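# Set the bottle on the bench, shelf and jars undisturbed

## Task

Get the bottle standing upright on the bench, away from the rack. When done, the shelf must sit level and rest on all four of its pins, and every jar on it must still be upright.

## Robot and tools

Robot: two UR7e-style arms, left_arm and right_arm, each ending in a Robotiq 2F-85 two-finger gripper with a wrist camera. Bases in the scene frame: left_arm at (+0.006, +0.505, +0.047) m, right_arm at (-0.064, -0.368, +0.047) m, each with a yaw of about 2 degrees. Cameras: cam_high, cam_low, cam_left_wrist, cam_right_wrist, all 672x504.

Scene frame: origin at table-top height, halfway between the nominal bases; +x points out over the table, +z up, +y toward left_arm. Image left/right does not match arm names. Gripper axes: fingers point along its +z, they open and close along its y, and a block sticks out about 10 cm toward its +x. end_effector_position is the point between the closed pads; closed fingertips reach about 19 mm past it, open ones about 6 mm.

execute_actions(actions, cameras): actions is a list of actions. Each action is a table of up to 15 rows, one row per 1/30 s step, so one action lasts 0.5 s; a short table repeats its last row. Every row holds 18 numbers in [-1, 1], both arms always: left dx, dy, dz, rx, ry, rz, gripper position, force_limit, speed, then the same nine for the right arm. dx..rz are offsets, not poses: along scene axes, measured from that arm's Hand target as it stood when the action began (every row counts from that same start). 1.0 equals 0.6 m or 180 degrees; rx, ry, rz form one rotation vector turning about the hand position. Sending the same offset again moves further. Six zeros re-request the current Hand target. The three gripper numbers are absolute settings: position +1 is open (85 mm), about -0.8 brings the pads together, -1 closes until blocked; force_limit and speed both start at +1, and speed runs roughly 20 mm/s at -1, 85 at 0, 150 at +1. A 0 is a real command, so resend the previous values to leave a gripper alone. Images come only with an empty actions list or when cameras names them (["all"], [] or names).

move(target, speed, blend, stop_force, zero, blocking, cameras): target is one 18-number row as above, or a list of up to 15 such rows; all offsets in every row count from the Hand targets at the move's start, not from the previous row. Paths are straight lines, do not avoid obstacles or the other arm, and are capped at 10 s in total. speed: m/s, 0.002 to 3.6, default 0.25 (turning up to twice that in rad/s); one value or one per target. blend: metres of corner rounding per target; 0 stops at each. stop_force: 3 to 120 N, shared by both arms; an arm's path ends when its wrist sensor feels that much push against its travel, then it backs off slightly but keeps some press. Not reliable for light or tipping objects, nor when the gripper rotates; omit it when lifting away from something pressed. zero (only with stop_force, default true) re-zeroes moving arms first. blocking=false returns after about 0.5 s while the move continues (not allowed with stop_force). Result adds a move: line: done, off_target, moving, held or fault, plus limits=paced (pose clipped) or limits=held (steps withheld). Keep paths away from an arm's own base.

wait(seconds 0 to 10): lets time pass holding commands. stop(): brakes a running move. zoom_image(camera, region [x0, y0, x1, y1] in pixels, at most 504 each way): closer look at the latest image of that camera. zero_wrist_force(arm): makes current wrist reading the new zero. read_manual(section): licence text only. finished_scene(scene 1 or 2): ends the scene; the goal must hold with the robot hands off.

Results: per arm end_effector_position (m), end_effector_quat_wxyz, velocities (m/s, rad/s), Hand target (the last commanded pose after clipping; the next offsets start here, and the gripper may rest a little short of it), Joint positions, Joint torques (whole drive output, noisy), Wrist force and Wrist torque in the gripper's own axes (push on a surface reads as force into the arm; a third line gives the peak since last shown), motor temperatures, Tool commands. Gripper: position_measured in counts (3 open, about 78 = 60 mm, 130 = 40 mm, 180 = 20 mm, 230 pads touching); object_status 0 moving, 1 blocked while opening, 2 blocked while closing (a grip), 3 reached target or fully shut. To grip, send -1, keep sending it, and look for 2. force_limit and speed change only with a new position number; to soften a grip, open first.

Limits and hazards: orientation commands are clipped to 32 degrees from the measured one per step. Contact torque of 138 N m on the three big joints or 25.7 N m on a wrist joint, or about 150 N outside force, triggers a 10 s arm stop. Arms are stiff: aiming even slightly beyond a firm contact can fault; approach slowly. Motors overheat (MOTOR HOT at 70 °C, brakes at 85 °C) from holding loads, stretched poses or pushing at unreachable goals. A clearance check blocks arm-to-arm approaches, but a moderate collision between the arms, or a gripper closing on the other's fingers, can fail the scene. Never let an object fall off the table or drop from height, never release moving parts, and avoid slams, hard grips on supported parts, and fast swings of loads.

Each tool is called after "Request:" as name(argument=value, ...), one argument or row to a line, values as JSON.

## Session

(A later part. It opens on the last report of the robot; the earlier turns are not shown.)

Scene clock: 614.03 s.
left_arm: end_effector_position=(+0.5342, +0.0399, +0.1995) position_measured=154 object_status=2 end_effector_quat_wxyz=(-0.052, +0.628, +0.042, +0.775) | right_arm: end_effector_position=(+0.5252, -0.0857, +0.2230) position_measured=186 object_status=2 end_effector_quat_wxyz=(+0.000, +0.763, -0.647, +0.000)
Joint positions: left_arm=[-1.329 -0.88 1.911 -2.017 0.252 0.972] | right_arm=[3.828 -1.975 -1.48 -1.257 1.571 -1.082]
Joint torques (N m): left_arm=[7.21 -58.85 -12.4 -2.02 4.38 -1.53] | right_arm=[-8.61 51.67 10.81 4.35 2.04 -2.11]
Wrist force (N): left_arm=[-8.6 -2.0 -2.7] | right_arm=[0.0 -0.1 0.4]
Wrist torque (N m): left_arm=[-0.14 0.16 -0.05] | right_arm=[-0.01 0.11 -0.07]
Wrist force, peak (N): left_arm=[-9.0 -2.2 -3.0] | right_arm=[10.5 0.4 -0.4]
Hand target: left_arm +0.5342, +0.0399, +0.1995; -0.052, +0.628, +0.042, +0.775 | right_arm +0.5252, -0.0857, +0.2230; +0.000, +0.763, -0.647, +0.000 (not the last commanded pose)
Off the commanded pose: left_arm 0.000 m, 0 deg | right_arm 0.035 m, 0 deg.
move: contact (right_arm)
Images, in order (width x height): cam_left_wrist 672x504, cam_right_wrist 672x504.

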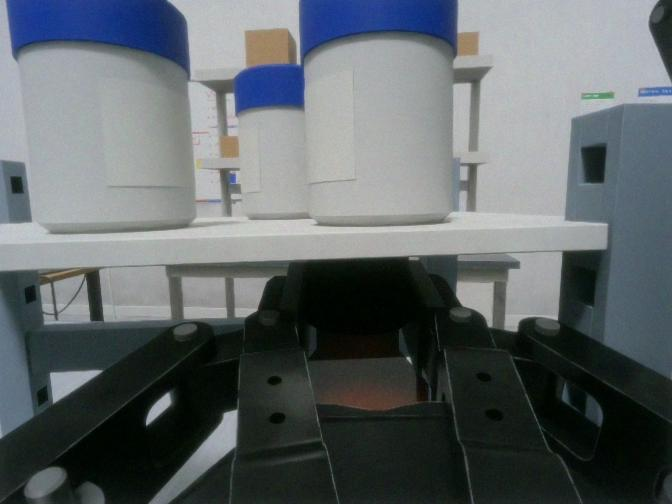

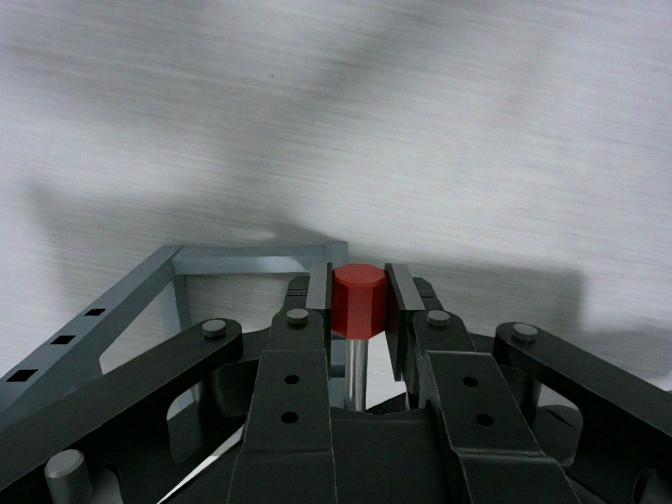

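Request:
zoom_image(
  camera="cam_right_wrist",
  region=[290, 230, 430, 420],
)

Request:
execute_actions(
  actions=[],
  cameras=["cam_high","cam_low"],
)

Request:
zoom_image(
  camera="cam_high",
  region=[370, 190, 470, 290],
)

Request:
zoom_image(
  camera="cam_low",
  region=[330, 225, 390, 285],
)

Scaled by 2.653 from the camera's 672x504 image, which has a finer 960x720 frame.

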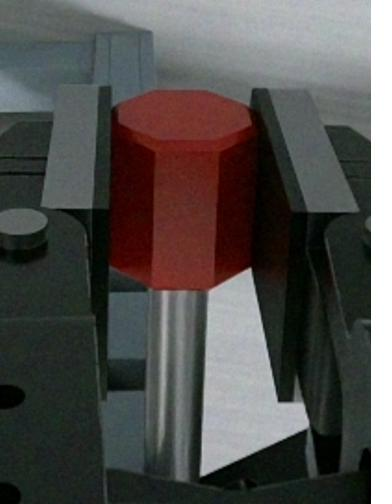

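Scene clock: 620.03 s.
left_arm: end_effector_position=(+0.5342, +0.0399, +0.1995) position_measured=154 object_status=2 end_effector_quat_wxyz=(-0.052, +0.628, +0.042, +0.775) | right_arm: end_effector_position=(+0.5252, -0.0857, +0.2230) position_measured=186 object_status=2 end_effector_quat_wxyz=(+0.000, +0.763, -0.647, +0.000)
Joint positions: left_arm=[-1.329 -0.88 1.911 -2.017 0.252 0.972] | right_arm=[3.828 -1.975 -1.48 -1.257 1.571 -1.082]
Joint velocities: within noise
Joint torques (N m): left_arm=[6.83 -58.7 -13.92 -2.06 4.32 -1.42] | right_arm=[-8.25 51.16 10.97 2.33 2.22 -2.11]
Motor temperatures (°C): left_arm=[33 39 31 37 38 39] | right_arm=[45 41 42 39 46 43]
Wrist force (N): left_arm=[-8.6 -2.2 -2.9] | right_arm=[-0.2 -0.3 0.5]
Wrist torque (N m): left_arm=[-0.16 0.17 -0.06] | right_arm=[-0.04 0.13 -0.07]
Wrist force, peak (N): left_arm=[-8.7 -2.5 -3.1] | right_arm=[-0.4 -0.3 0.8]
Hand target: left_arm +0.5342, +0.0399, +0.1995; -0.052, +0.628, +0.042, +0.775 | right_arm +0.5252, -0.0857, +0.2230; +0.000, +0.763, -0.647, +0.000 (not the last commanded pose)
Tool commands: left_gripper/position=-1.0 left_gripper/force_limit=-0.3 left_gripper/speed=-1.0 right_gripper/position=-1.0 right_gripper/force_limit=-0.4 right_gripper/speed=-1.0
Off the commanded pose: left_arm 0.000 m, 0 deg | right_arm 0.035 m, 0 deg.
Images, in order (width x height): cam_high 672x504, cam_low 672x504.

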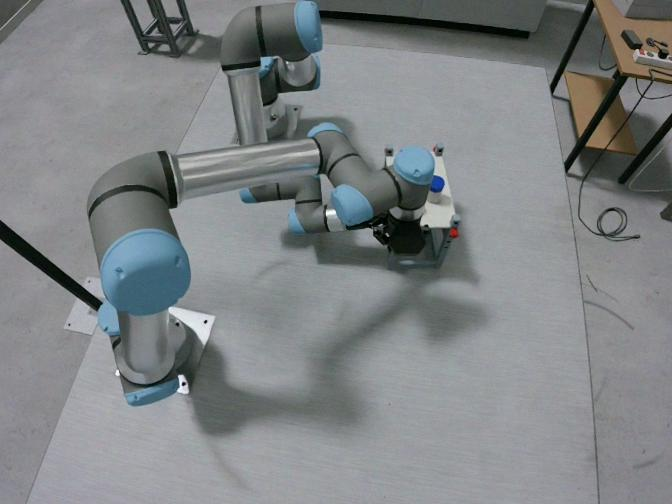

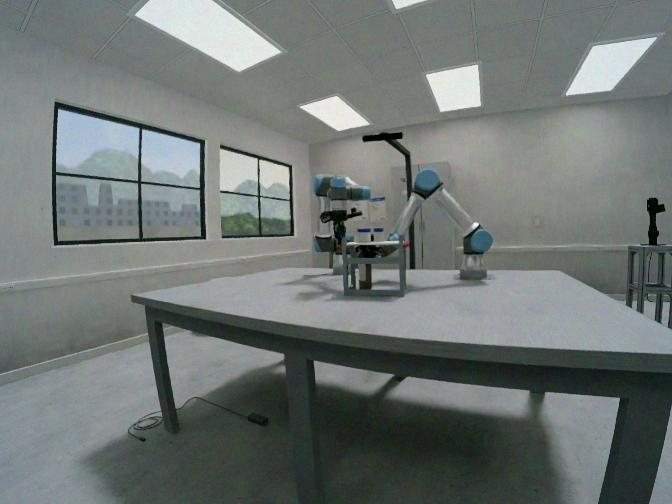

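Scaled by 5.040 from the camera's 672x504 image, which has a finer 960x720 frame.

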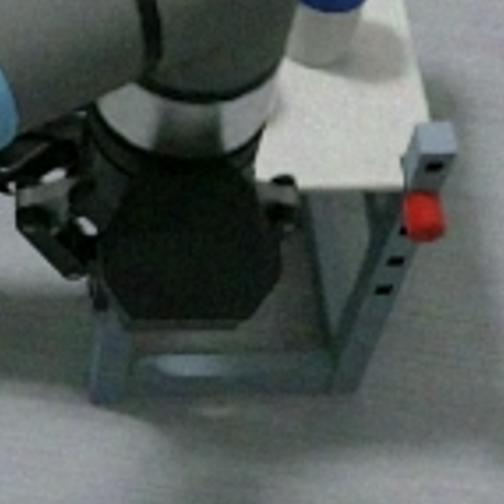

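Scaled by 8.400 from the camera's 672x504 image, which has a finer 960x720 frame.

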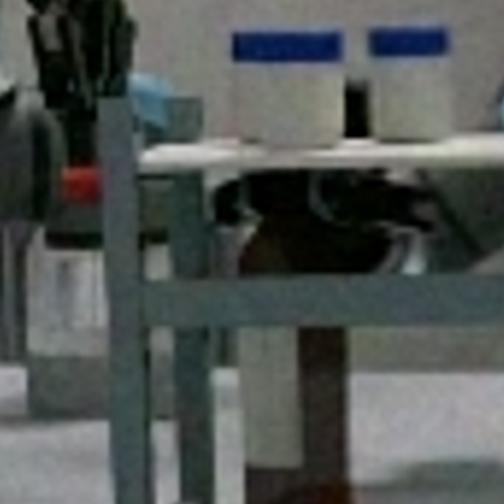

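Request:
execute_actions(
  actions=[],
  cameras=["cam_right_wrist","cam_left_wrist"],
)

Request:
zoom_image(
  camera="cam_right_wrist",
  region=[130, 210, 390, 320],
)

Scene clock: 635.90 s.
left_arm: end_effector_position=(+0.5342, +0.0399, +0.1995) position_measured=154 object_status=2 end_effector_quat_wxyz=(-0.052, +0.628, +0.042, +0.775) | right_arm: end_effector_position=(+0.5252, -0.0857, +0.2230) position_measured=186 object_status=2 end_effector_quat_wxyz=(+0.000, +0.763, -0.647, +0.000)
Joint positions: left_arm=[-1.329 -0.88 1.911 -2.017 0.252 0.972] | right_arm=[3.828 -1.975 -1.48 -1.257 1.571 -1.082]
Joint velocities: within noise
Joint torques (N m): left_arm=[6.96 -58.69 -14.33 -2.11 4.18 -1.31] | right_arm=[-8.43 51.3 11.07 1.16 2.18 -2.06]
Motor temperatures (°C): left_arm=[33 39 31 37 38 39] | right_arm=[45 41 42 39 46 43]
Wrist force (N): left_arm=[-8.4 -2.2 -2.7] | right_arm=[-0.3 -0.1 0.6]
Wrist torque (N m): left_arm=[-0.16 0.13 -0.06] | right_arm=[-0.01 0.14 -0.07]
Wrist force, peak (N): left_arm=[-8.8 -2.3 -2.9] | right_arm=[-0.2 -0.5 0.7]
Hand target: left_arm +0.5342, +0.0399, +0.1995; -0.052, +0.628, +0.042, +0.775 | right_arm +0.5252, -0.0857, +0.2230; +0.000, +0.763, -0.647, +0.000 (not the last commanded pose)
Tool commands: left_gripper/position=-1.0 left_gripper/force_limit=-0.3 left_gripper/speed=-1.0 right_gripper/position=-1.0 right_gripper/force_limit=-0.4 right_gripper/speed=-1.0
Off the commanded pose: left_arm 0.000 m, 0 deg | right_arm 0.035 m, 0 deg.
Images, in order (width x height): cam_left_wrist 672x504, cam_right_wrist 672x504.

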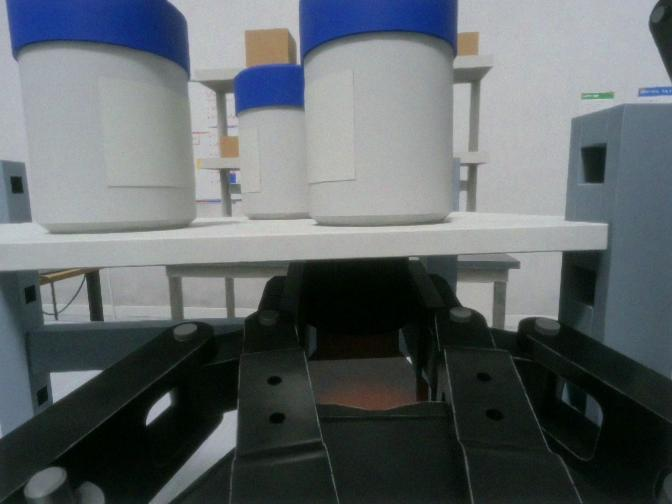

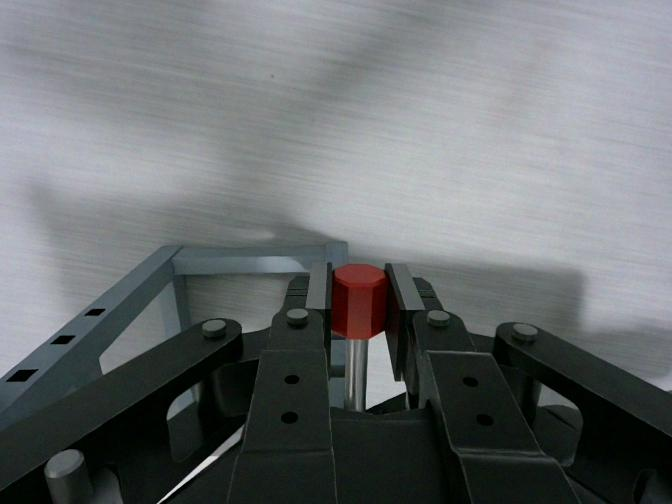

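Scaled by 1.938 from the camera's 672x504 image, which has a finer 960x720 frame.

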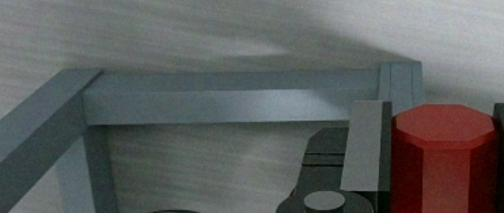

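Request:
move(
  target=[0,0,0,0,0,0,-1,-0.3,-1,0.017,-0.0175,0,0,0,0.0083,-1,-0.4,-1],
  speed=0.05,
  cameras=["cam_right_wrist"],
)

Request:
zoom_image(
  camera="cam_right_wrist",
  region=[290, 230, 430, 420],
)

Request:
zoom_image(
  camera="cam_right_wrist",
  region=[130, 210, 390, 320],
)

Scene clock: 655.00 s.
left_arm: end_effector_position=(+0.5342, +0.0399, +0.1995) position_measured=154 object_status=2 end_effector_quat_wxyz=(-0.052, +0.628, +0.042, +0.775) | right_arm: end_effector_position=(+0.5354, -0.0962, +0.2230) position_measured=186 object_status=2 end_effector_quat_wxyz=(+0.000, +0.771, -0.637, +0.000)
Joint positions: left_arm=[-1.329 -0.88 1.911 -2.017 0.252 0.972] | right_arm=[3.806 -1.986 -1.464 -1.262 1.571 -1.131]
Joint torques (N m): left_arm=[6.73 -58.2 -15.24 -2.12 4.11 -1.19] | right_arm=[-7.78 33.08 38.98 0.65 0.82 -2.11]
Wrist force (N): left_arm=[-8.6 -1.8 -2.9] | right_arm=[-0.1 -0.3 0.4]
Wrist torque (N m): left_arm=[-0.10 0.17 -0.05] | right_arm=[-0.07 0.12 0.03]
Wrist force, peak (N): left_arm=[-8.8 -2.4 -2.9] | right_arm=[-0.5 -0.1 0.7]
Hand target: left_arm +0.5342, +0.0399, +0.1995; -0.052, +0.628, +0.042, +0.775 | right_arm +0.5354, -0.0962, +0.2230; +0.000, +0.771, -0.637, +0.000
Off the commanded pose: left_arm 0.000 m, 0 deg | right_arm 0.000 m, 0 deg.
move: done
Images, in order (width x height): cam_right_wrist 672x504.

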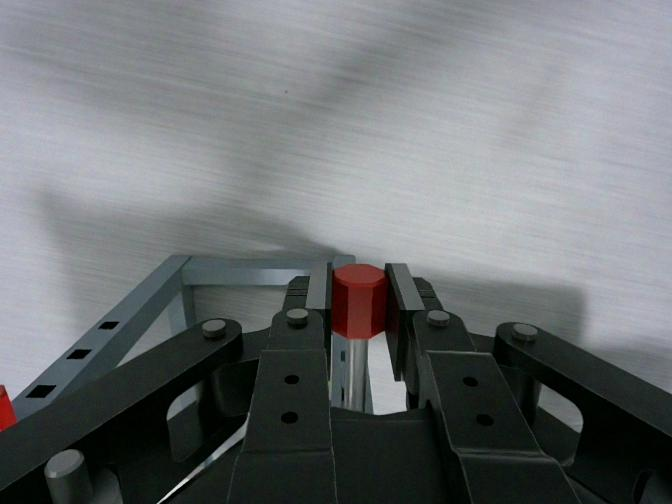

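Scaled by 2.653 from the camera's 672x504 image, which has a finer 960x720 frame.

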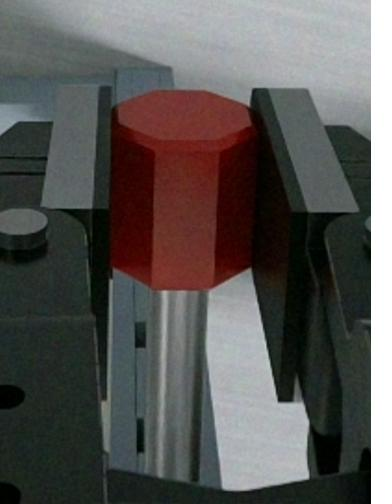

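Scaled by 1.938 from the camera's 672x504 image, which has a finer 960x720 frame.

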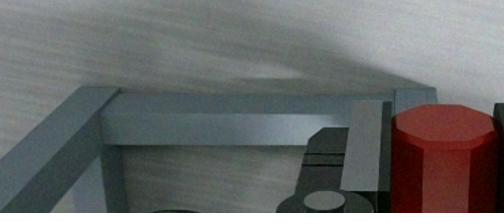

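Request:
move(
  target=[0,0,0,0,0,0,-1,-0.3,-1,-0.00253,0.01309,0,0,0,0,-1,-0.4,-1],
  speed=0.02,
  cameras=["cam_left_wrist","cam_right_wrist"],
)

Request:
zoom_image(
  camera="cam_right_wrist",
  region=[290, 230, 430, 420],
)

Request:
zoom_image(
  camera="cam_left_wrist",
  region=[472, 40, 672, 340],
)

Scene clock: 675.47 s.
left_arm: end_effector_position=(+0.5342, +0.0399, +0.1995) position_measured=154 object_status=2 end_effector_quat_wxyz=(-0.052, +0.628, +0.042, +0.775) | right_arm: end_effector_position=(+0.5339, -0.0884, +0.2230) position_measured=186 object_status=2 end_effector_quat_wxyz=(+0.000, +0.771, -0.637, +0.000)
Joint positions: left_arm=[-1.329 -0.88 1.911 -2.017 0.252 0.972] | right_arm=[3.817 -1.99 -1.458 -1.264 1.571 -1.12]
Joint torques (N m): left_arm=[7.25 -58.85 -16.5 -2.17 3.88 -1.21] | right_arm=[7.78 33.28 38.59 0.62 1.82 2.22]
Wrist force (N): left_arm=[-8.7 -2.1 -2.7] | right_arm=[-0.1 -0.1 0.3]
Wrist torque (N m): left_arm=[-0.15 0.18 -0.05] | right_arm=[-0.02 0.12 -0.09]
Wrist force, peak (N): left_arm=[-9.0 -2.3 -3.1] | right_arm=[-0.1 -0.5 0.7]
Hand target: left_arm +0.5342, +0.0399, +0.1995; -0.052, +0.628, +0.042, +0.775 | right_arm +0.5339, -0.0883, +0.2230; +0.000, +0.771, -0.637, +0.000
Off the commanded pose: left_arm 0.000 m, 0 deg | right_arm 0.000 m, 0 deg.
move: done
Images, in order (width x height): cam_left_wrist 672x504, cam_right_wrist 672x504.

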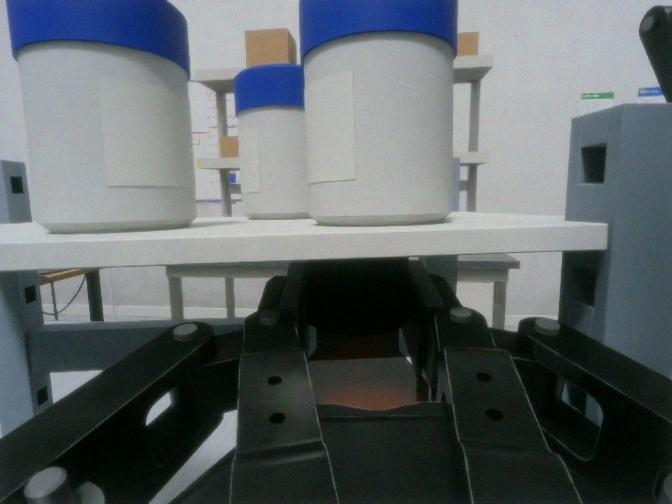

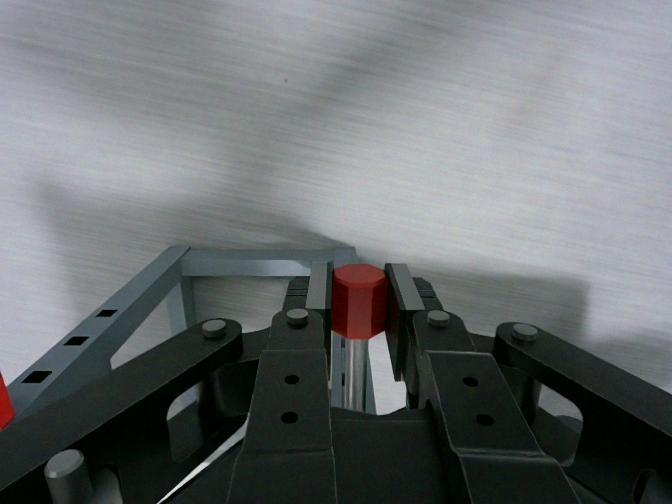

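Scaled by 2.653 from the camera's 672x504 image, which has a finer 960x720 frame.

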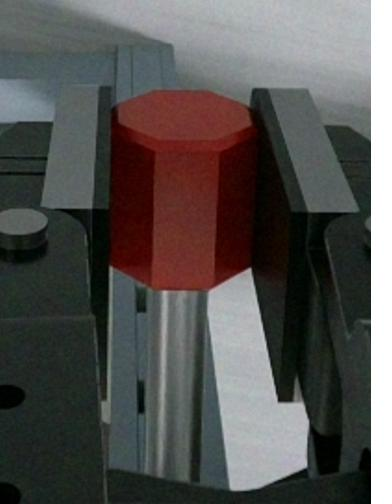

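Scaled by 1.680 from the camera's 672x504 image, which has a finer 960x720 frame.

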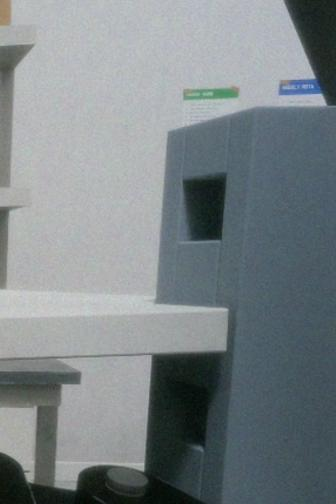

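Request:
move(
  target=[0,0,0,0,0,0,-1,-0.3,-1,-0.0038,0.01964,0,0,0,0,-1,-0.4,-1],
  speed=0.012,
  stop_force=4,
  cameras=["cam_right_wrist"],
)

Request:
zoom_image(
  camera="cam_right_wrist",
  region=[290, 230, 430, 420],
)

Scene clock: 696.90 s.
left_arm: end_effector_position=(+0.5342, +0.0399, +0.1995) position_measured=154 object_status=2 end_effector_quat_wxyz=(-0.052, +0.628, +0.042, +0.775) | right_arm: end_effector_position=(+0.5316, -0.0766, +0.2230) position_measured=186 object_status=2 end_effector_quat_wxyz=(+0.000, +0.771, -0.637, +0.000)
Joint positions: left_arm=[-1.329 -0.88 1.911 -2.017 0.252 0.972] | right_arm=[3.833 -1.997 -1.447 -1.267 1.571 -1.103]
Joint torques (N m): left_arm=[7.24 -59.15 -18.49 -2.23 3.74 -1.08] | right_arm=[8.76 31.22 38.34 0.45 -2.05 1.9]
Wrist force (N): left_arm=[-8.7 -2.2 -2.7] | right_arm=[1.2 -0.2 -1.9]
Wrist torque (N m): left_arm=[-0.16 0.17 -0.06] | right_arm=[-0.03 -0.01 -0.09]
Wrist force, peak (N): left_arm=[-9.0 -2.2 -2.8] | right_arm=[1.2 -0.1 -2.2]
Hand target: left_arm +0.5342, +0.0399, +0.1995; -0.052, +0.628, +0.042, +0.775 | right_arm +0.5316, -0.0766, +0.2230; +0.000, +0.771, -0.637, +0.000
Off the commanded pose: left_arm 0.000 m, 0 deg | right_arm 0.000 m, 0 deg.
move: done
Images, in order (width x height): cam_right_wrist 672x504.

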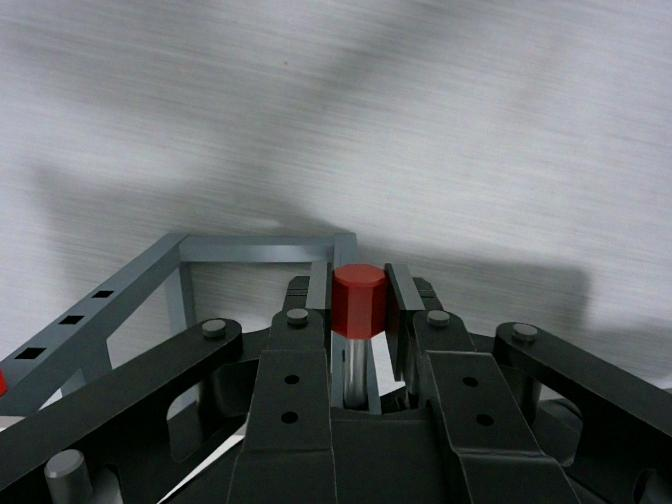

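Scaled by 2.653 from the camera's 672x504 image, which has a finer 960x720 frame.

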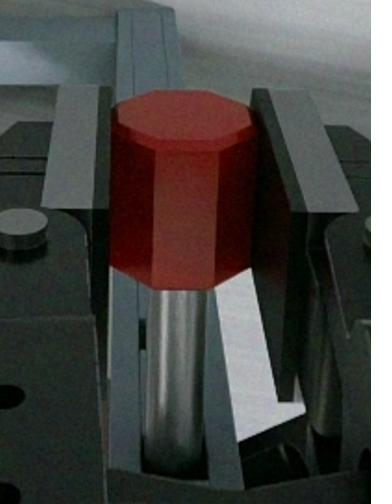

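Request:
move(
  target=[0,0,0,0,0,0,-1,-0.3,-1,0,0,0.00083,0,0,0,-1,-0.4,-1],
  speed=0.01,
)

Scene clock: 701.20 s.
left_arm: end_effector_position=(+0.5342, +0.0399, +0.1995) position_measured=154 object_status=2 end_effector_quat_wxyz=(-0.052, +0.628, +0.042, +0.775) | right_arm: end_effector_position=(+0.5316, -0.0765, +0.2234) position_measured=186 object_status=2 end_effector_quat_wxyz=(+0.000, +0.771, -0.637, +0.000)
Joint positions: left_arm=[-1.329 -0.88 1.911 -2.017 0.252 0.972] | right_arm=[3.833 -1.997 -1.447 -1.268 1.571 -1.103]
Joint torques (N m): left_arm=[6.84 -58.88 -19.24 -2.18 3.76 -1.01] | right_arm=[7.56 51.61 39.55 0.65 -1.89 1.91]
Wrist force (N): left_arm=[-8.4 -2.4 -2.5] | right_arm=[-0.2 -0.5 0.4]
Wrist torque (N m): left_arm=[-0.19 0.12 -0.05] | right_arm=[-0.09 0.13 -0.09]
Wrist force, peak (N): left_arm=[-8.8 -2.3 -3.0] | right_arm=[1.4 -0.3 -2.3]
Hand target: left_arm +0.5342, +0.0399, +0.1995; -0.052, +0.628, +0.042, +0.775 | right_arm +0.5316, -0.0766, +0.2235; +0.000, +0.771, -0.637, +0.000
Off the commanded pose: left_arm 0.000 m, 0 deg | right_arm 0.000 m, 0 deg.
move: done

Request:
move(
  target=[0,0,0,0,0,0,-1,-0.3,-1,-0.00633,0.03273,0,0,0,0,-1,-0.4,-1],
  speed=0.012,
  stop_force=5,
  cameras=["cam_left_wrist","cam_right_wrist"],
)

Request:
zoom_image(
  camera="cam_left_wrist",
  region=[472, 40, 672, 340],
)

Scene clock: 706.73 s.
left_arm: end_effector_position=(+0.5342, +0.0399, +0.1995) position_measured=154 object_status=2 end_effector_quat_wxyz=(-0.052, +0.628, +0.042, +0.775) | right_arm: end_effector_position=(+0.5278, -0.0569, +0.2235) position_measured=186 object_status=2 end_effector_quat_wxyz=(+0.000, +0.771, -0.637, +0.000)
Joint positions: left_arm=[-1.329 -0.88 1.911 -2.017 0.252 0.972] | right_arm=[3.86 -2.01 -1.428 -1.274 1.571 -1.076]
Joint torques (N m): left_arm=[6.92 -58.65 -20.98 -2.53 3.57 -1] | right_arm=[8.5 33.24 39.45 0.49 -1.86 2.13]
Wrist force (N): left_arm=[-8.5 -2.1 -3.0] | right_arm=[0.0 -0.2 0.4]
Wrist torque (N m): left_arm=[-0.14 0.15 -0.05] | right_arm=[-0.01 0.11 -0.10]
Wrist force, peak (N): left_arm=[-8.9 -2.2 -2.9] | right_arm=[-0.3 -0.6 0.5]
Hand target: left_arm +0.5342, +0.0399, +0.1995; -0.052, +0.628, +0.042, +0.775 | right_arm +0.5278, -0.0569, +0.2235; +0.000, +0.771, -0.637, +0.000
Off the commanded pose: left_arm 0.000 m, 0 deg | right_arm 0.000 m, 0 deg.
move: done
Images, in order (width x height): cam_left_wrist 672x504, cam_right_wrist 672x504.

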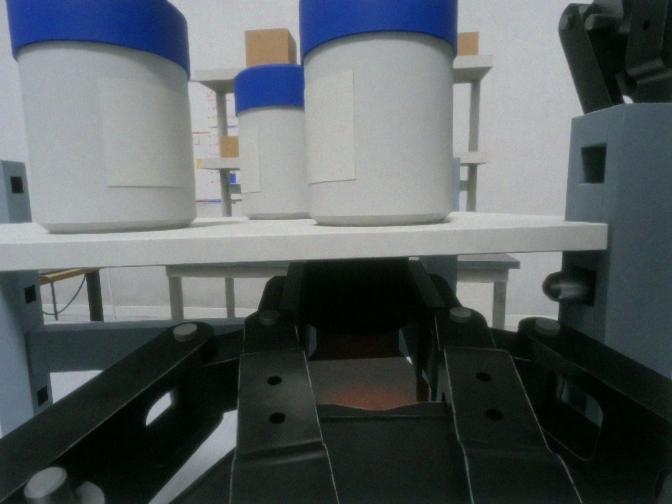

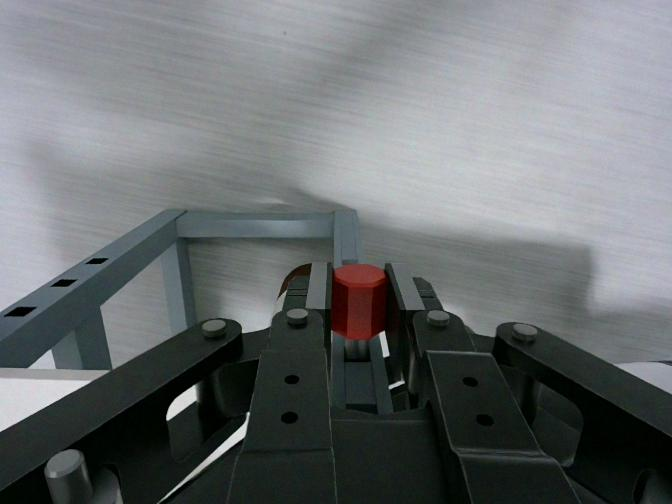

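Scaled by 1.680 from the camera's 672x504 image, which has a finer 960x720 frame.

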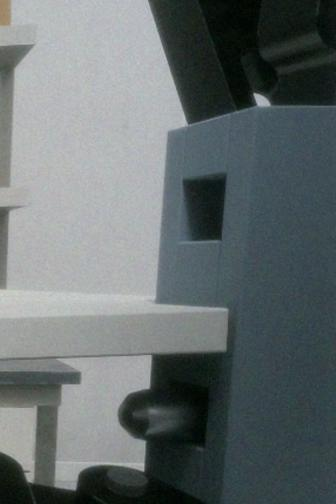

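Request:
move(
  target=[0,0,0,0,0,0,-1,-0.3,-1,-0.0038,0.01964,0,0,0,0,-1,-0.4,-1],
  speed=0.012,
  stop_force=4,
  cameras=["cam_left_wrist","cam_right_wrist"],
)

Request:
zoom_image(
  camera="cam_right_wrist",
  region=[290, 230, 430, 420],
)

Scene clock: 717.70 s.
left_arm: end_effector_position=(+0.5342, +0.0399, +0.1995) position_measured=154 object_status=2 end_effector_quat_wxyz=(-0.052, +0.628, +0.042, +0.775) | right_arm: end_effector_position=(+0.5258, -0.0466, +0.2235) position_measured=186 object_status=2 end_effector_quat_wxyz=(+0.000, +0.771, -0.637, +0.000)
Joint positions: left_arm=[-1.329 -0.88 1.911 -2.017 0.252 0.972] | right_arm=[3.875 -2.017 -1.417 -1.278 1.571 -1.062]
Joint torques (N m): left_arm=[7.17 -58.47 -21.06 -2.46 3.48 -0.91] | right_arm=[-8.92 52.59 11.56 2.92 1.22 -2.16]
Wrist force (N): left_arm=[-8.5 -2.2 -2.7] | right_arm=[0.0 -0.1 0.4]
Wrist torque (N m): left_arm=[-0.15 0.15 -0.06] | right_arm=[0.01 0.10 -0.08]
Wrist force, peak (N): left_arm=[-8.8 -2.4 -2.8] | right_arm=[14.1 0.9 -2.3]
Hand target: left_arm +0.5342, +0.0399, +0.1995; -0.052, +0.628, +0.042, +0.775 | right_arm +0.5258, -0.0466, +0.2235; +0.000, +0.771, -0.637, +0.000 (not the last commanded pose)
Off the commanded pose: left_arm 0.000 m, 0 deg | right_arm 0.001 m, 0 deg.
move: contact (right_arm)
Images, in order (width x height): cam_left_wrist 672x504, cam_right_wrist 672x504.

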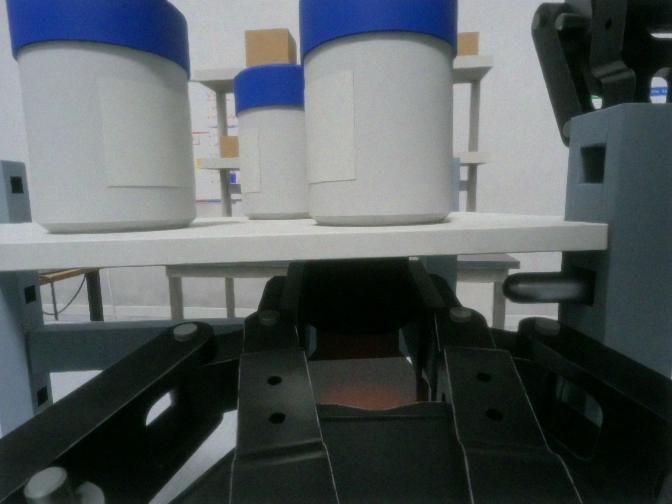

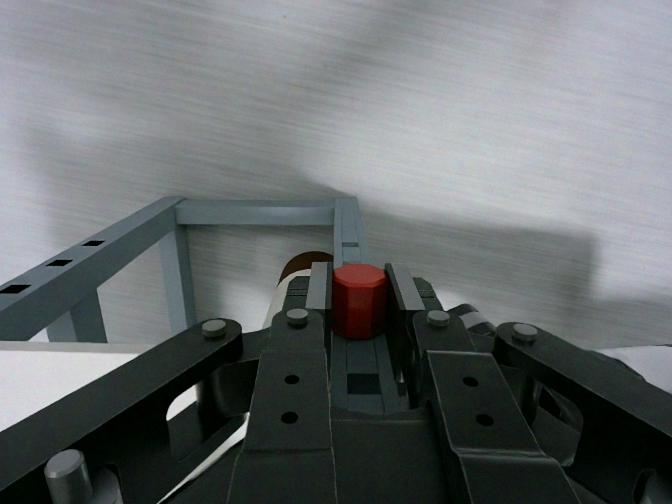

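Scaled by 2.653 from the camera's 672x504 image, which has a finer 960x720 frame.

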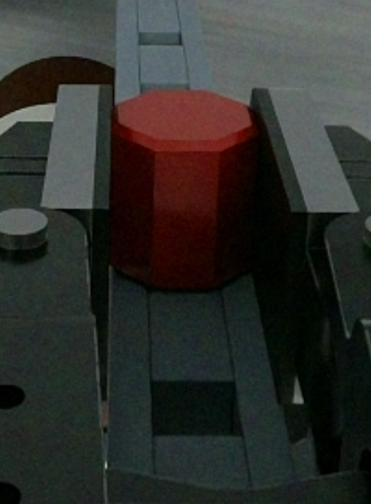

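Request:
zoom_image(
  camera="cam_left_wrist",
  region=[472, 180, 672, 380],
)

Scaled by 2.520 from the camera's 672x504 image, which has a finer 960x720 frame.

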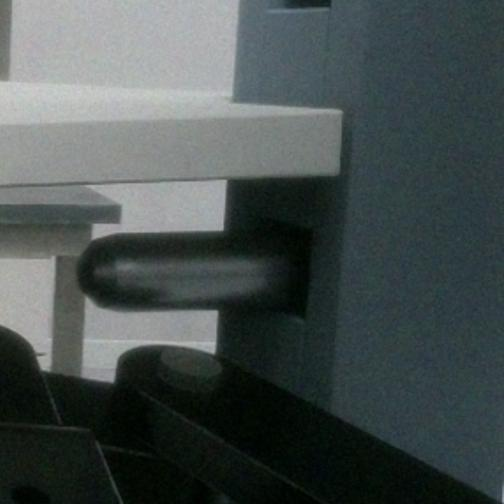

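Request:
move(
  target=[0,0,0,0,0,0,-1,-0.3,-1,0,0,0,0,0,0,0.05,-0.4,-1],
  cameras=["cam_left_wrist","cam_right_wrist"],
)

Request:
zoom_image(
  camera="cam_left_wrist",
  region=[472, 180, 672, 380],
)

Scene clock: 732.37 s.
left_arm: end_effector_position=(+0.5342, +0.0399, +0.1995) position_measured=154 object_status=2 end_effector_quat_wxyz=(-0.052, +0.628, +0.042, +0.775) | right_arm: end_effector_position=(+0.5258, -0.0466, +0.2235) position_measured=123 object_status=0 end_effector_quat_wxyz=(+0.000, +0.771, -0.637, +0.000)
Joint positions: left_arm=[-1.329 -0.88 1.911 -2.017 0.252 0.972] | right_arm=[3.875 -2.017 -1.417 -1.278 1.571 -1.062]
Joint torques (N m): left_arm=[7.37 -58.27 -21.56 -2.52 3.34 -0.64] | right_arm=[-7.42 51.68 11.9 0.92 -1.81 -2.13]
Wrist force (N): left_arm=[-8.5 -2.3 -2.6] | right_arm=[0.0 -0.4 -0.3]
Wrist torque (N m): left_arm=[-0.17 0.14 -0.05] | right_arm=[-0.05 0.09 -0.09]
Wrist force, peak (N): left_arm=[-9.0 -2.1 -2.7] | right_arm=[-0.3 -0.4 0.7]
Hand target: left_arm +0.5342, +0.0399, +0.1995; -0.052, +0.628, +0.042, +0.775 | right_arm +0.5258, -0.0466, +0.2235; +0.000, +0.771, -0.637, +0.000
Off the commanded pose: left_arm 0.000 m, 0 deg | right_arm 0.000 m, 0 deg.
move: done
Images, in order (width x height): cam_left_wrist 672x504, cam_right_wrist 672x504.

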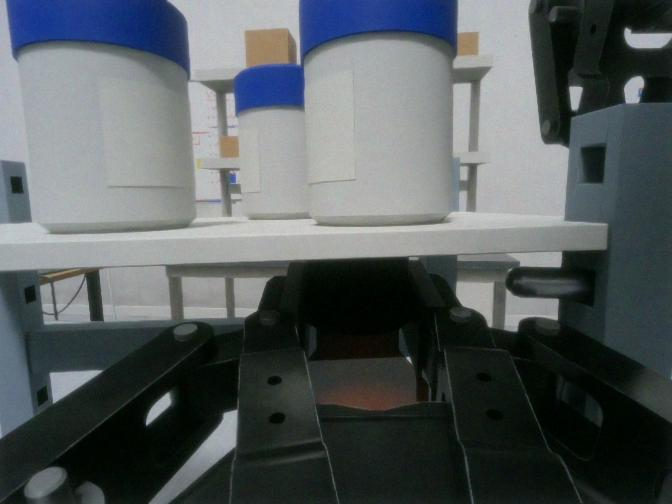

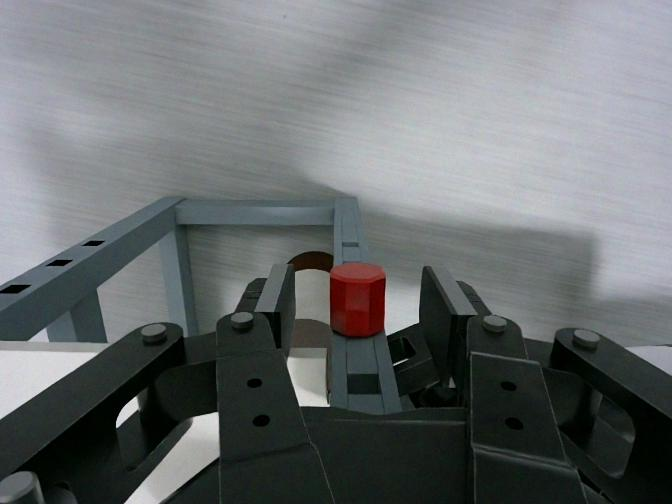

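Scaled by 2.520 from the camera's 672x504 image, which has a finer 960x720 frame.

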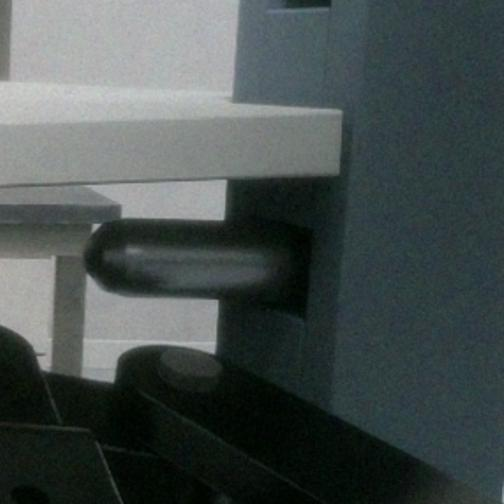

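Request:
zoom_image(
  camera="cam_right_wrist",
  region=[290, 230, 430, 420],
)

Scaled by 2.653 from the camera's 672x504 image, which has a finer 960x720 frame.

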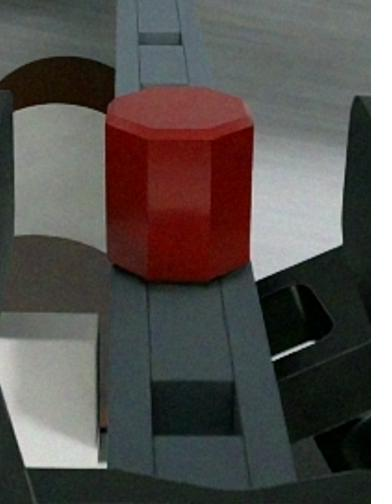

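Request:
move(
  target=[
    [0,0,0,0,0,0,-1,-0.3,-1,0.0158,-0.0818,0,0,0,0,0.05,-0.4,-1],
    [0,0,0,0,0,0,-1,-0.3,-1,0.04,-0.25,0.25,0,0,0,0.05,-0.4,-1],
  ],
  blend=0.02,
  speed=0.12,
  cameras=["all"],
)

Request:
zoom_image(
  camera="cam_low",
  region=[200, 120, 500, 400],
)

Scene clock: 742.43 s.
left_arm: end_effector_position=(+0.5342, +0.0399, +0.1995) position_measured=154 object_status=2 end_effector_quat_wxyz=(-0.052, +0.628, +0.042, +0.775) | right_arm: end_effector_position=(+0.5498, -0.1966, +0.3735) position_measured=123 object_status=3 end_effector_quat_wxyz=(+0.000, +0.771, -0.637, +0.000)
Joint positions: left_arm=[-1.329 -0.88 1.911 -2.017 0.252 0.972] | right_arm=[3.659 -1.886 -1.214 -1.612 1.571 -1.277]
Joint torques (N m): left_arm=[7.11 -58.34 -21.38 -2.61 3.23 -0.63] | right_arm=[-8.56 29.68 42.54 0.44 2.05 -2.01]
Wrist force (N): left_arm=[-8.7 -2.1 -2.8] | right_arm=[-0.1 -0.1 0.2]
Wrist torque (N m): left_arm=[-0.13 0.17 -0.06] | right_arm=[0.01 0.07 -0.01]
Wrist force, peak (N): left_arm=[-8.9 -2.5 -2.9] | right_arm=[-1.5 -0.1 0.0]
Hand target: left_arm +0.5342, +0.0399, +0.1995; -0.052, +0.628, +0.042, +0.775 | right_arm +0.5498, -0.1966, +0.3735; +0.000, +0.771, -0.637, +0.000
Off the commanded pose: left_arm 0.000 m, 0 deg | right_arm 0.000 m, 0 deg.
move: done

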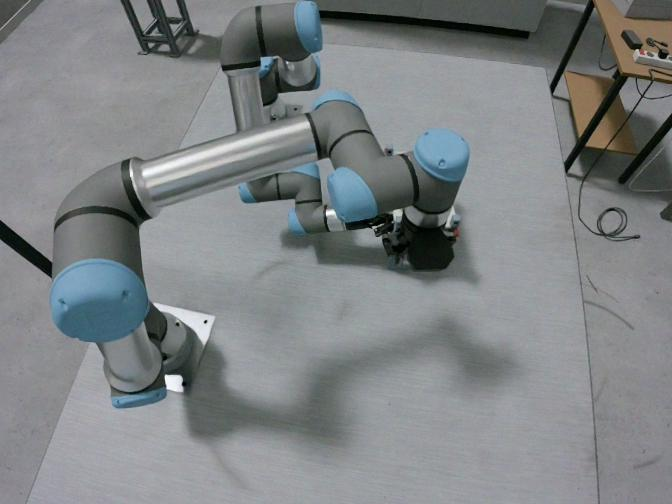

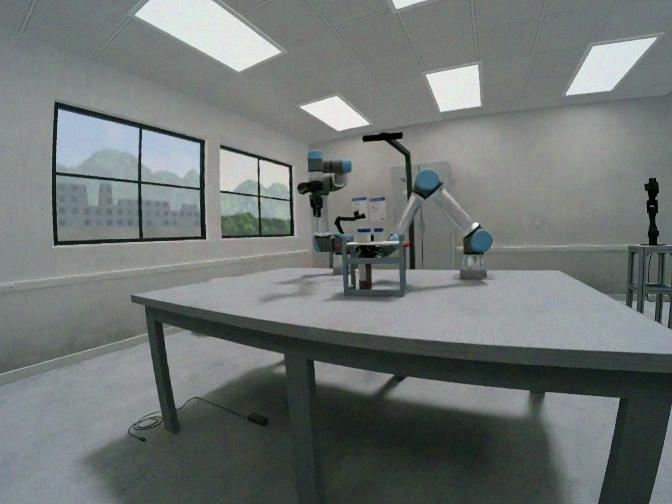

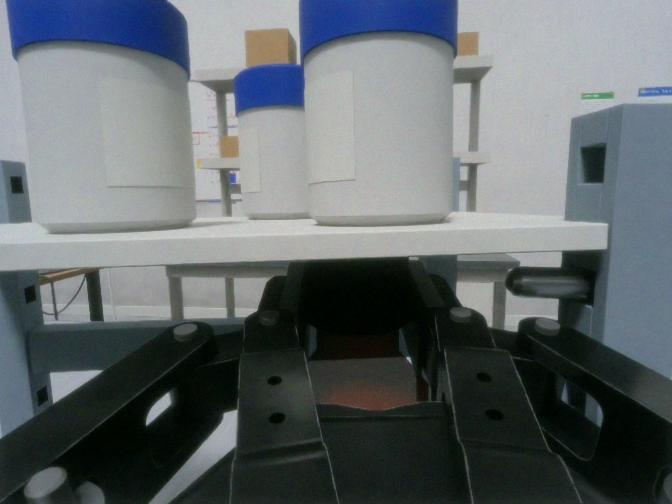

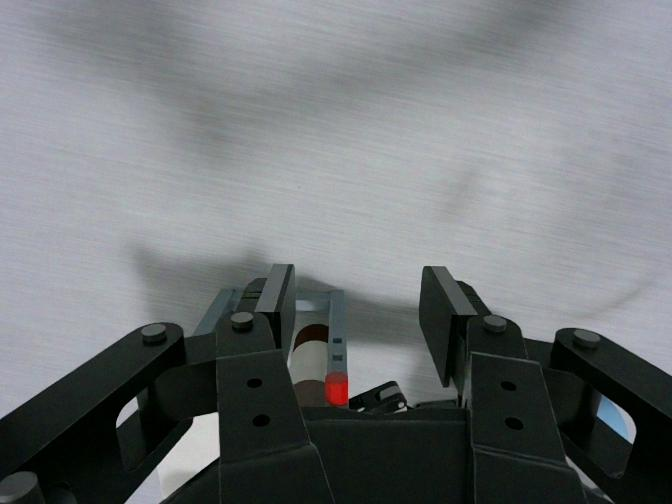

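Scaled by 1.680 from the camera's 672x504 image, which has a finer 960x720 frame.

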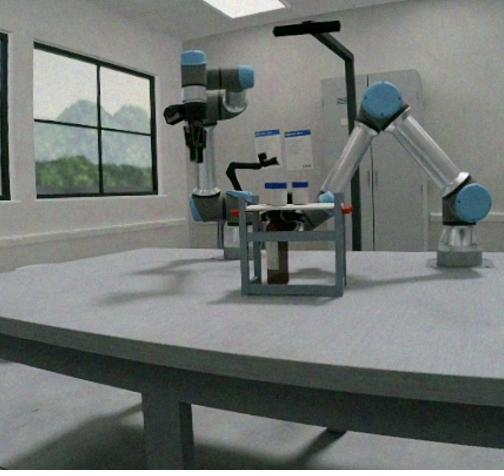

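Request:
move(
  target=[0,0,-0.01083,0,0,0,-1,-0.3,-1,0,0,0,0,0,0,0.05,-0.4,-1],
  speed=0.01,
  cameras=["cam_left_wrist"],
)

Request:
zoom_image(
  camera="cam_left_wrist",
  region=[472, 180, 672, 380],
)

Scene clock: 747.77 s.
left_arm: end_effector_position=(+0.5342, +0.0399, +0.1930) position_measured=154 object_status=2 end_effector_quat_wxyz=(-0.052, +0.628, +0.042, +0.775) | right_arm: end_effector_position=(+0.5498, -0.1966, +0.3735) position_measured=123 object_status=3 end_effector_quat_wxyz=(+0.000, +0.771, -0.637, +0.000)
Joint positions: left_arm=[-1.329 -0.866 1.91 -2.03 0.252 0.972] | right_arm=[3.659 -1.886 -1.214 -1.612 1.571 -1.277]
Joint torques (N m): left_arm=[7.06 -35.2 -24.06 -4.41 2.99 1.27] | right_arm=[-8.85 29.17 40.36 0.64 2.09 -1.96]
Wrist force (N): left_arm=[-5.1 -1.8 -2.0] | right_arm=[-0.2 -0.3 0.2]
Wrist torque (N m): left_arm=[-0.15 0.20 0.02] | right_arm=[-0.01 0.09 -0.02]
Wrist force, peak (N): left_arm=[-8.9 -2.1 -2.9] | right_arm=[-0.1 -0.3 0.6]
Hand target: left_arm +0.5342, +0.0399, +0.1930; -0.052, +0.628, +0.042, +0.775 | right_arm +0.5498, -0.1966, +0.3735; +0.000, +0.771, -0.637, +0.000
Off the commanded pose: left_arm 0.000 m, 0 deg | right_arm 0.000 m, 0 deg.
move: done
Images, in order (width x height): cam_left_wrist 672x504.

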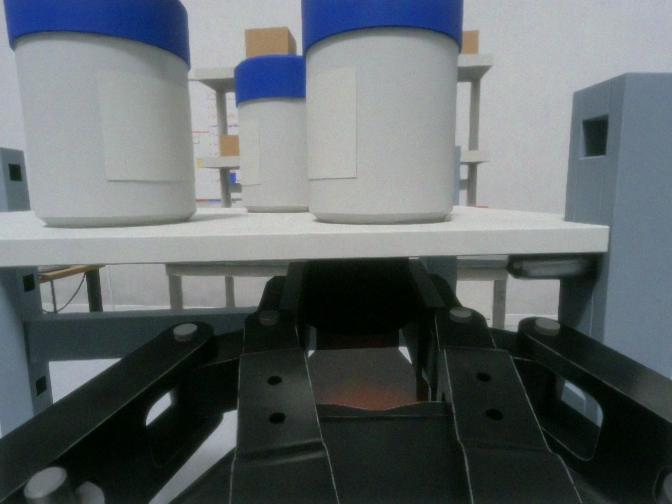

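Scaled by 2.520 from the camera's 672x504 image, which has a finer 960x720 frame.

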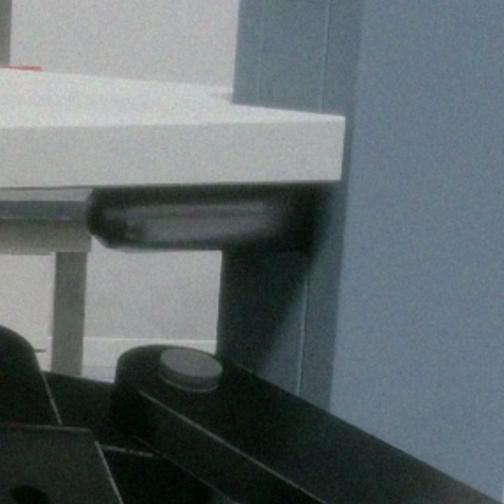

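Request:
move(
  target=[0,0,-0.00167,0,0,0,-1,-0.3,-1,0,0,0,0,0,0,0.05,-0.4,-1],
  speed=0.01,
  cameras=["cam_left_wrist"],
)

Request:
zoom_image(
  camera="cam_left_wrist",
  region=[472, 180, 672, 380],
)

Request:
zoom_image(
  camera="cam_left_wrist",
  region=[240, 180, 480, 420],
)

Scene clock: 753.27 s.
left_arm: end_effector_position=(+0.5342, +0.0399, +0.1920) position_measured=154 object_status=2 end_effector_quat_wxyz=(-0.052, +0.628, +0.042, +0.775) | right_arm: end_effector_position=(+0.5498, -0.1966, +0.3735) position_measured=123 object_status=3 end_effector_quat_wxyz=(+0.000, +0.771, -0.637, +0.000)
Joint positions: left_arm=[-1.329 -0.864 1.91 -2.032 0.252 0.972] | right_arm=[3.659 -1.886 -1.214 -1.612 1.571 -1.277]
Joint torques (N m): left_arm=[5.12 -36.16 -23.81 -4.24 3.1 1.24] | right_arm=[-7.61 30.01 40.07 0.7 1.86 -2.2]
Wrist force (N): left_arm=[-5.2 -1.9 -2.1] | right_arm=[0.1 -0.3 0.3]
Wrist torque (N m): left_arm=[-0.16 0.21 0.01] | right_arm=[-0.02 0.05 -0.01]
Wrist force, peak (N): left_arm=[-5.4 -2.1 -2.3] | right_arm=[-0.2 -0.2 0.4]
Hand target: left_arm +0.5342, +0.0399, +0.1920; -0.052, +0.628, +0.042, +0.775 | right_arm +0.5498, -0.1966, +0.3735; +0.000, +0.771, -0.637, +0.000
Off the commanded pose: left_arm 0.000 m, 0 deg | right_arm 0.000 m, 0 deg.
move: done
Images, in order (width x height): cam_left_wrist 672x504.

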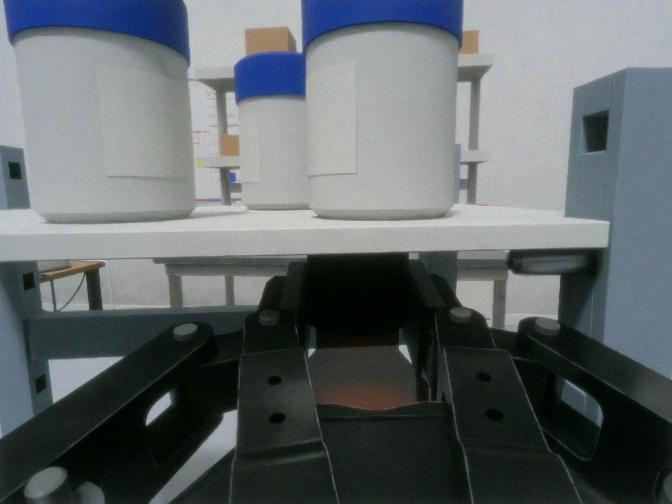

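Scaled by 2.520 from the camera's 672x504 image, which has a finer 960x720 frame.

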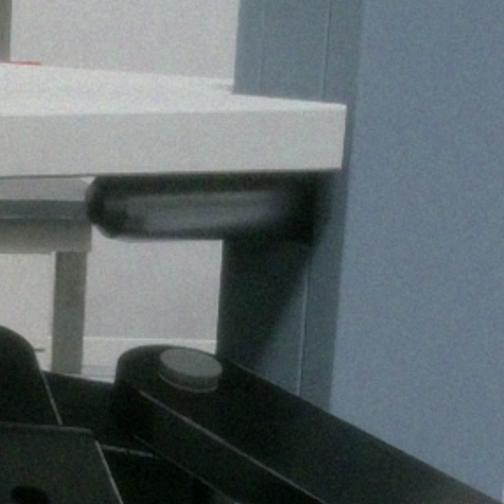

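Scaled by 2.100 from the camera's 672x504 image, which has a finer 960x720 frame.

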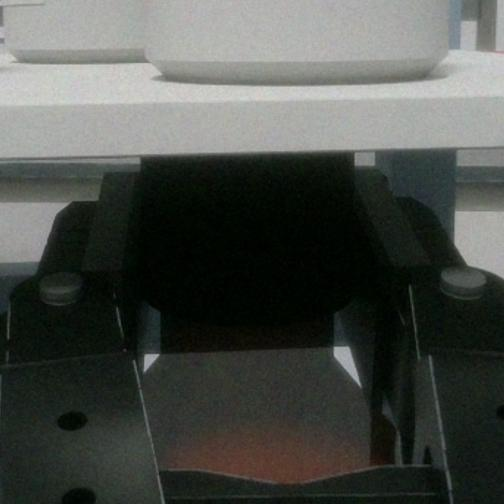

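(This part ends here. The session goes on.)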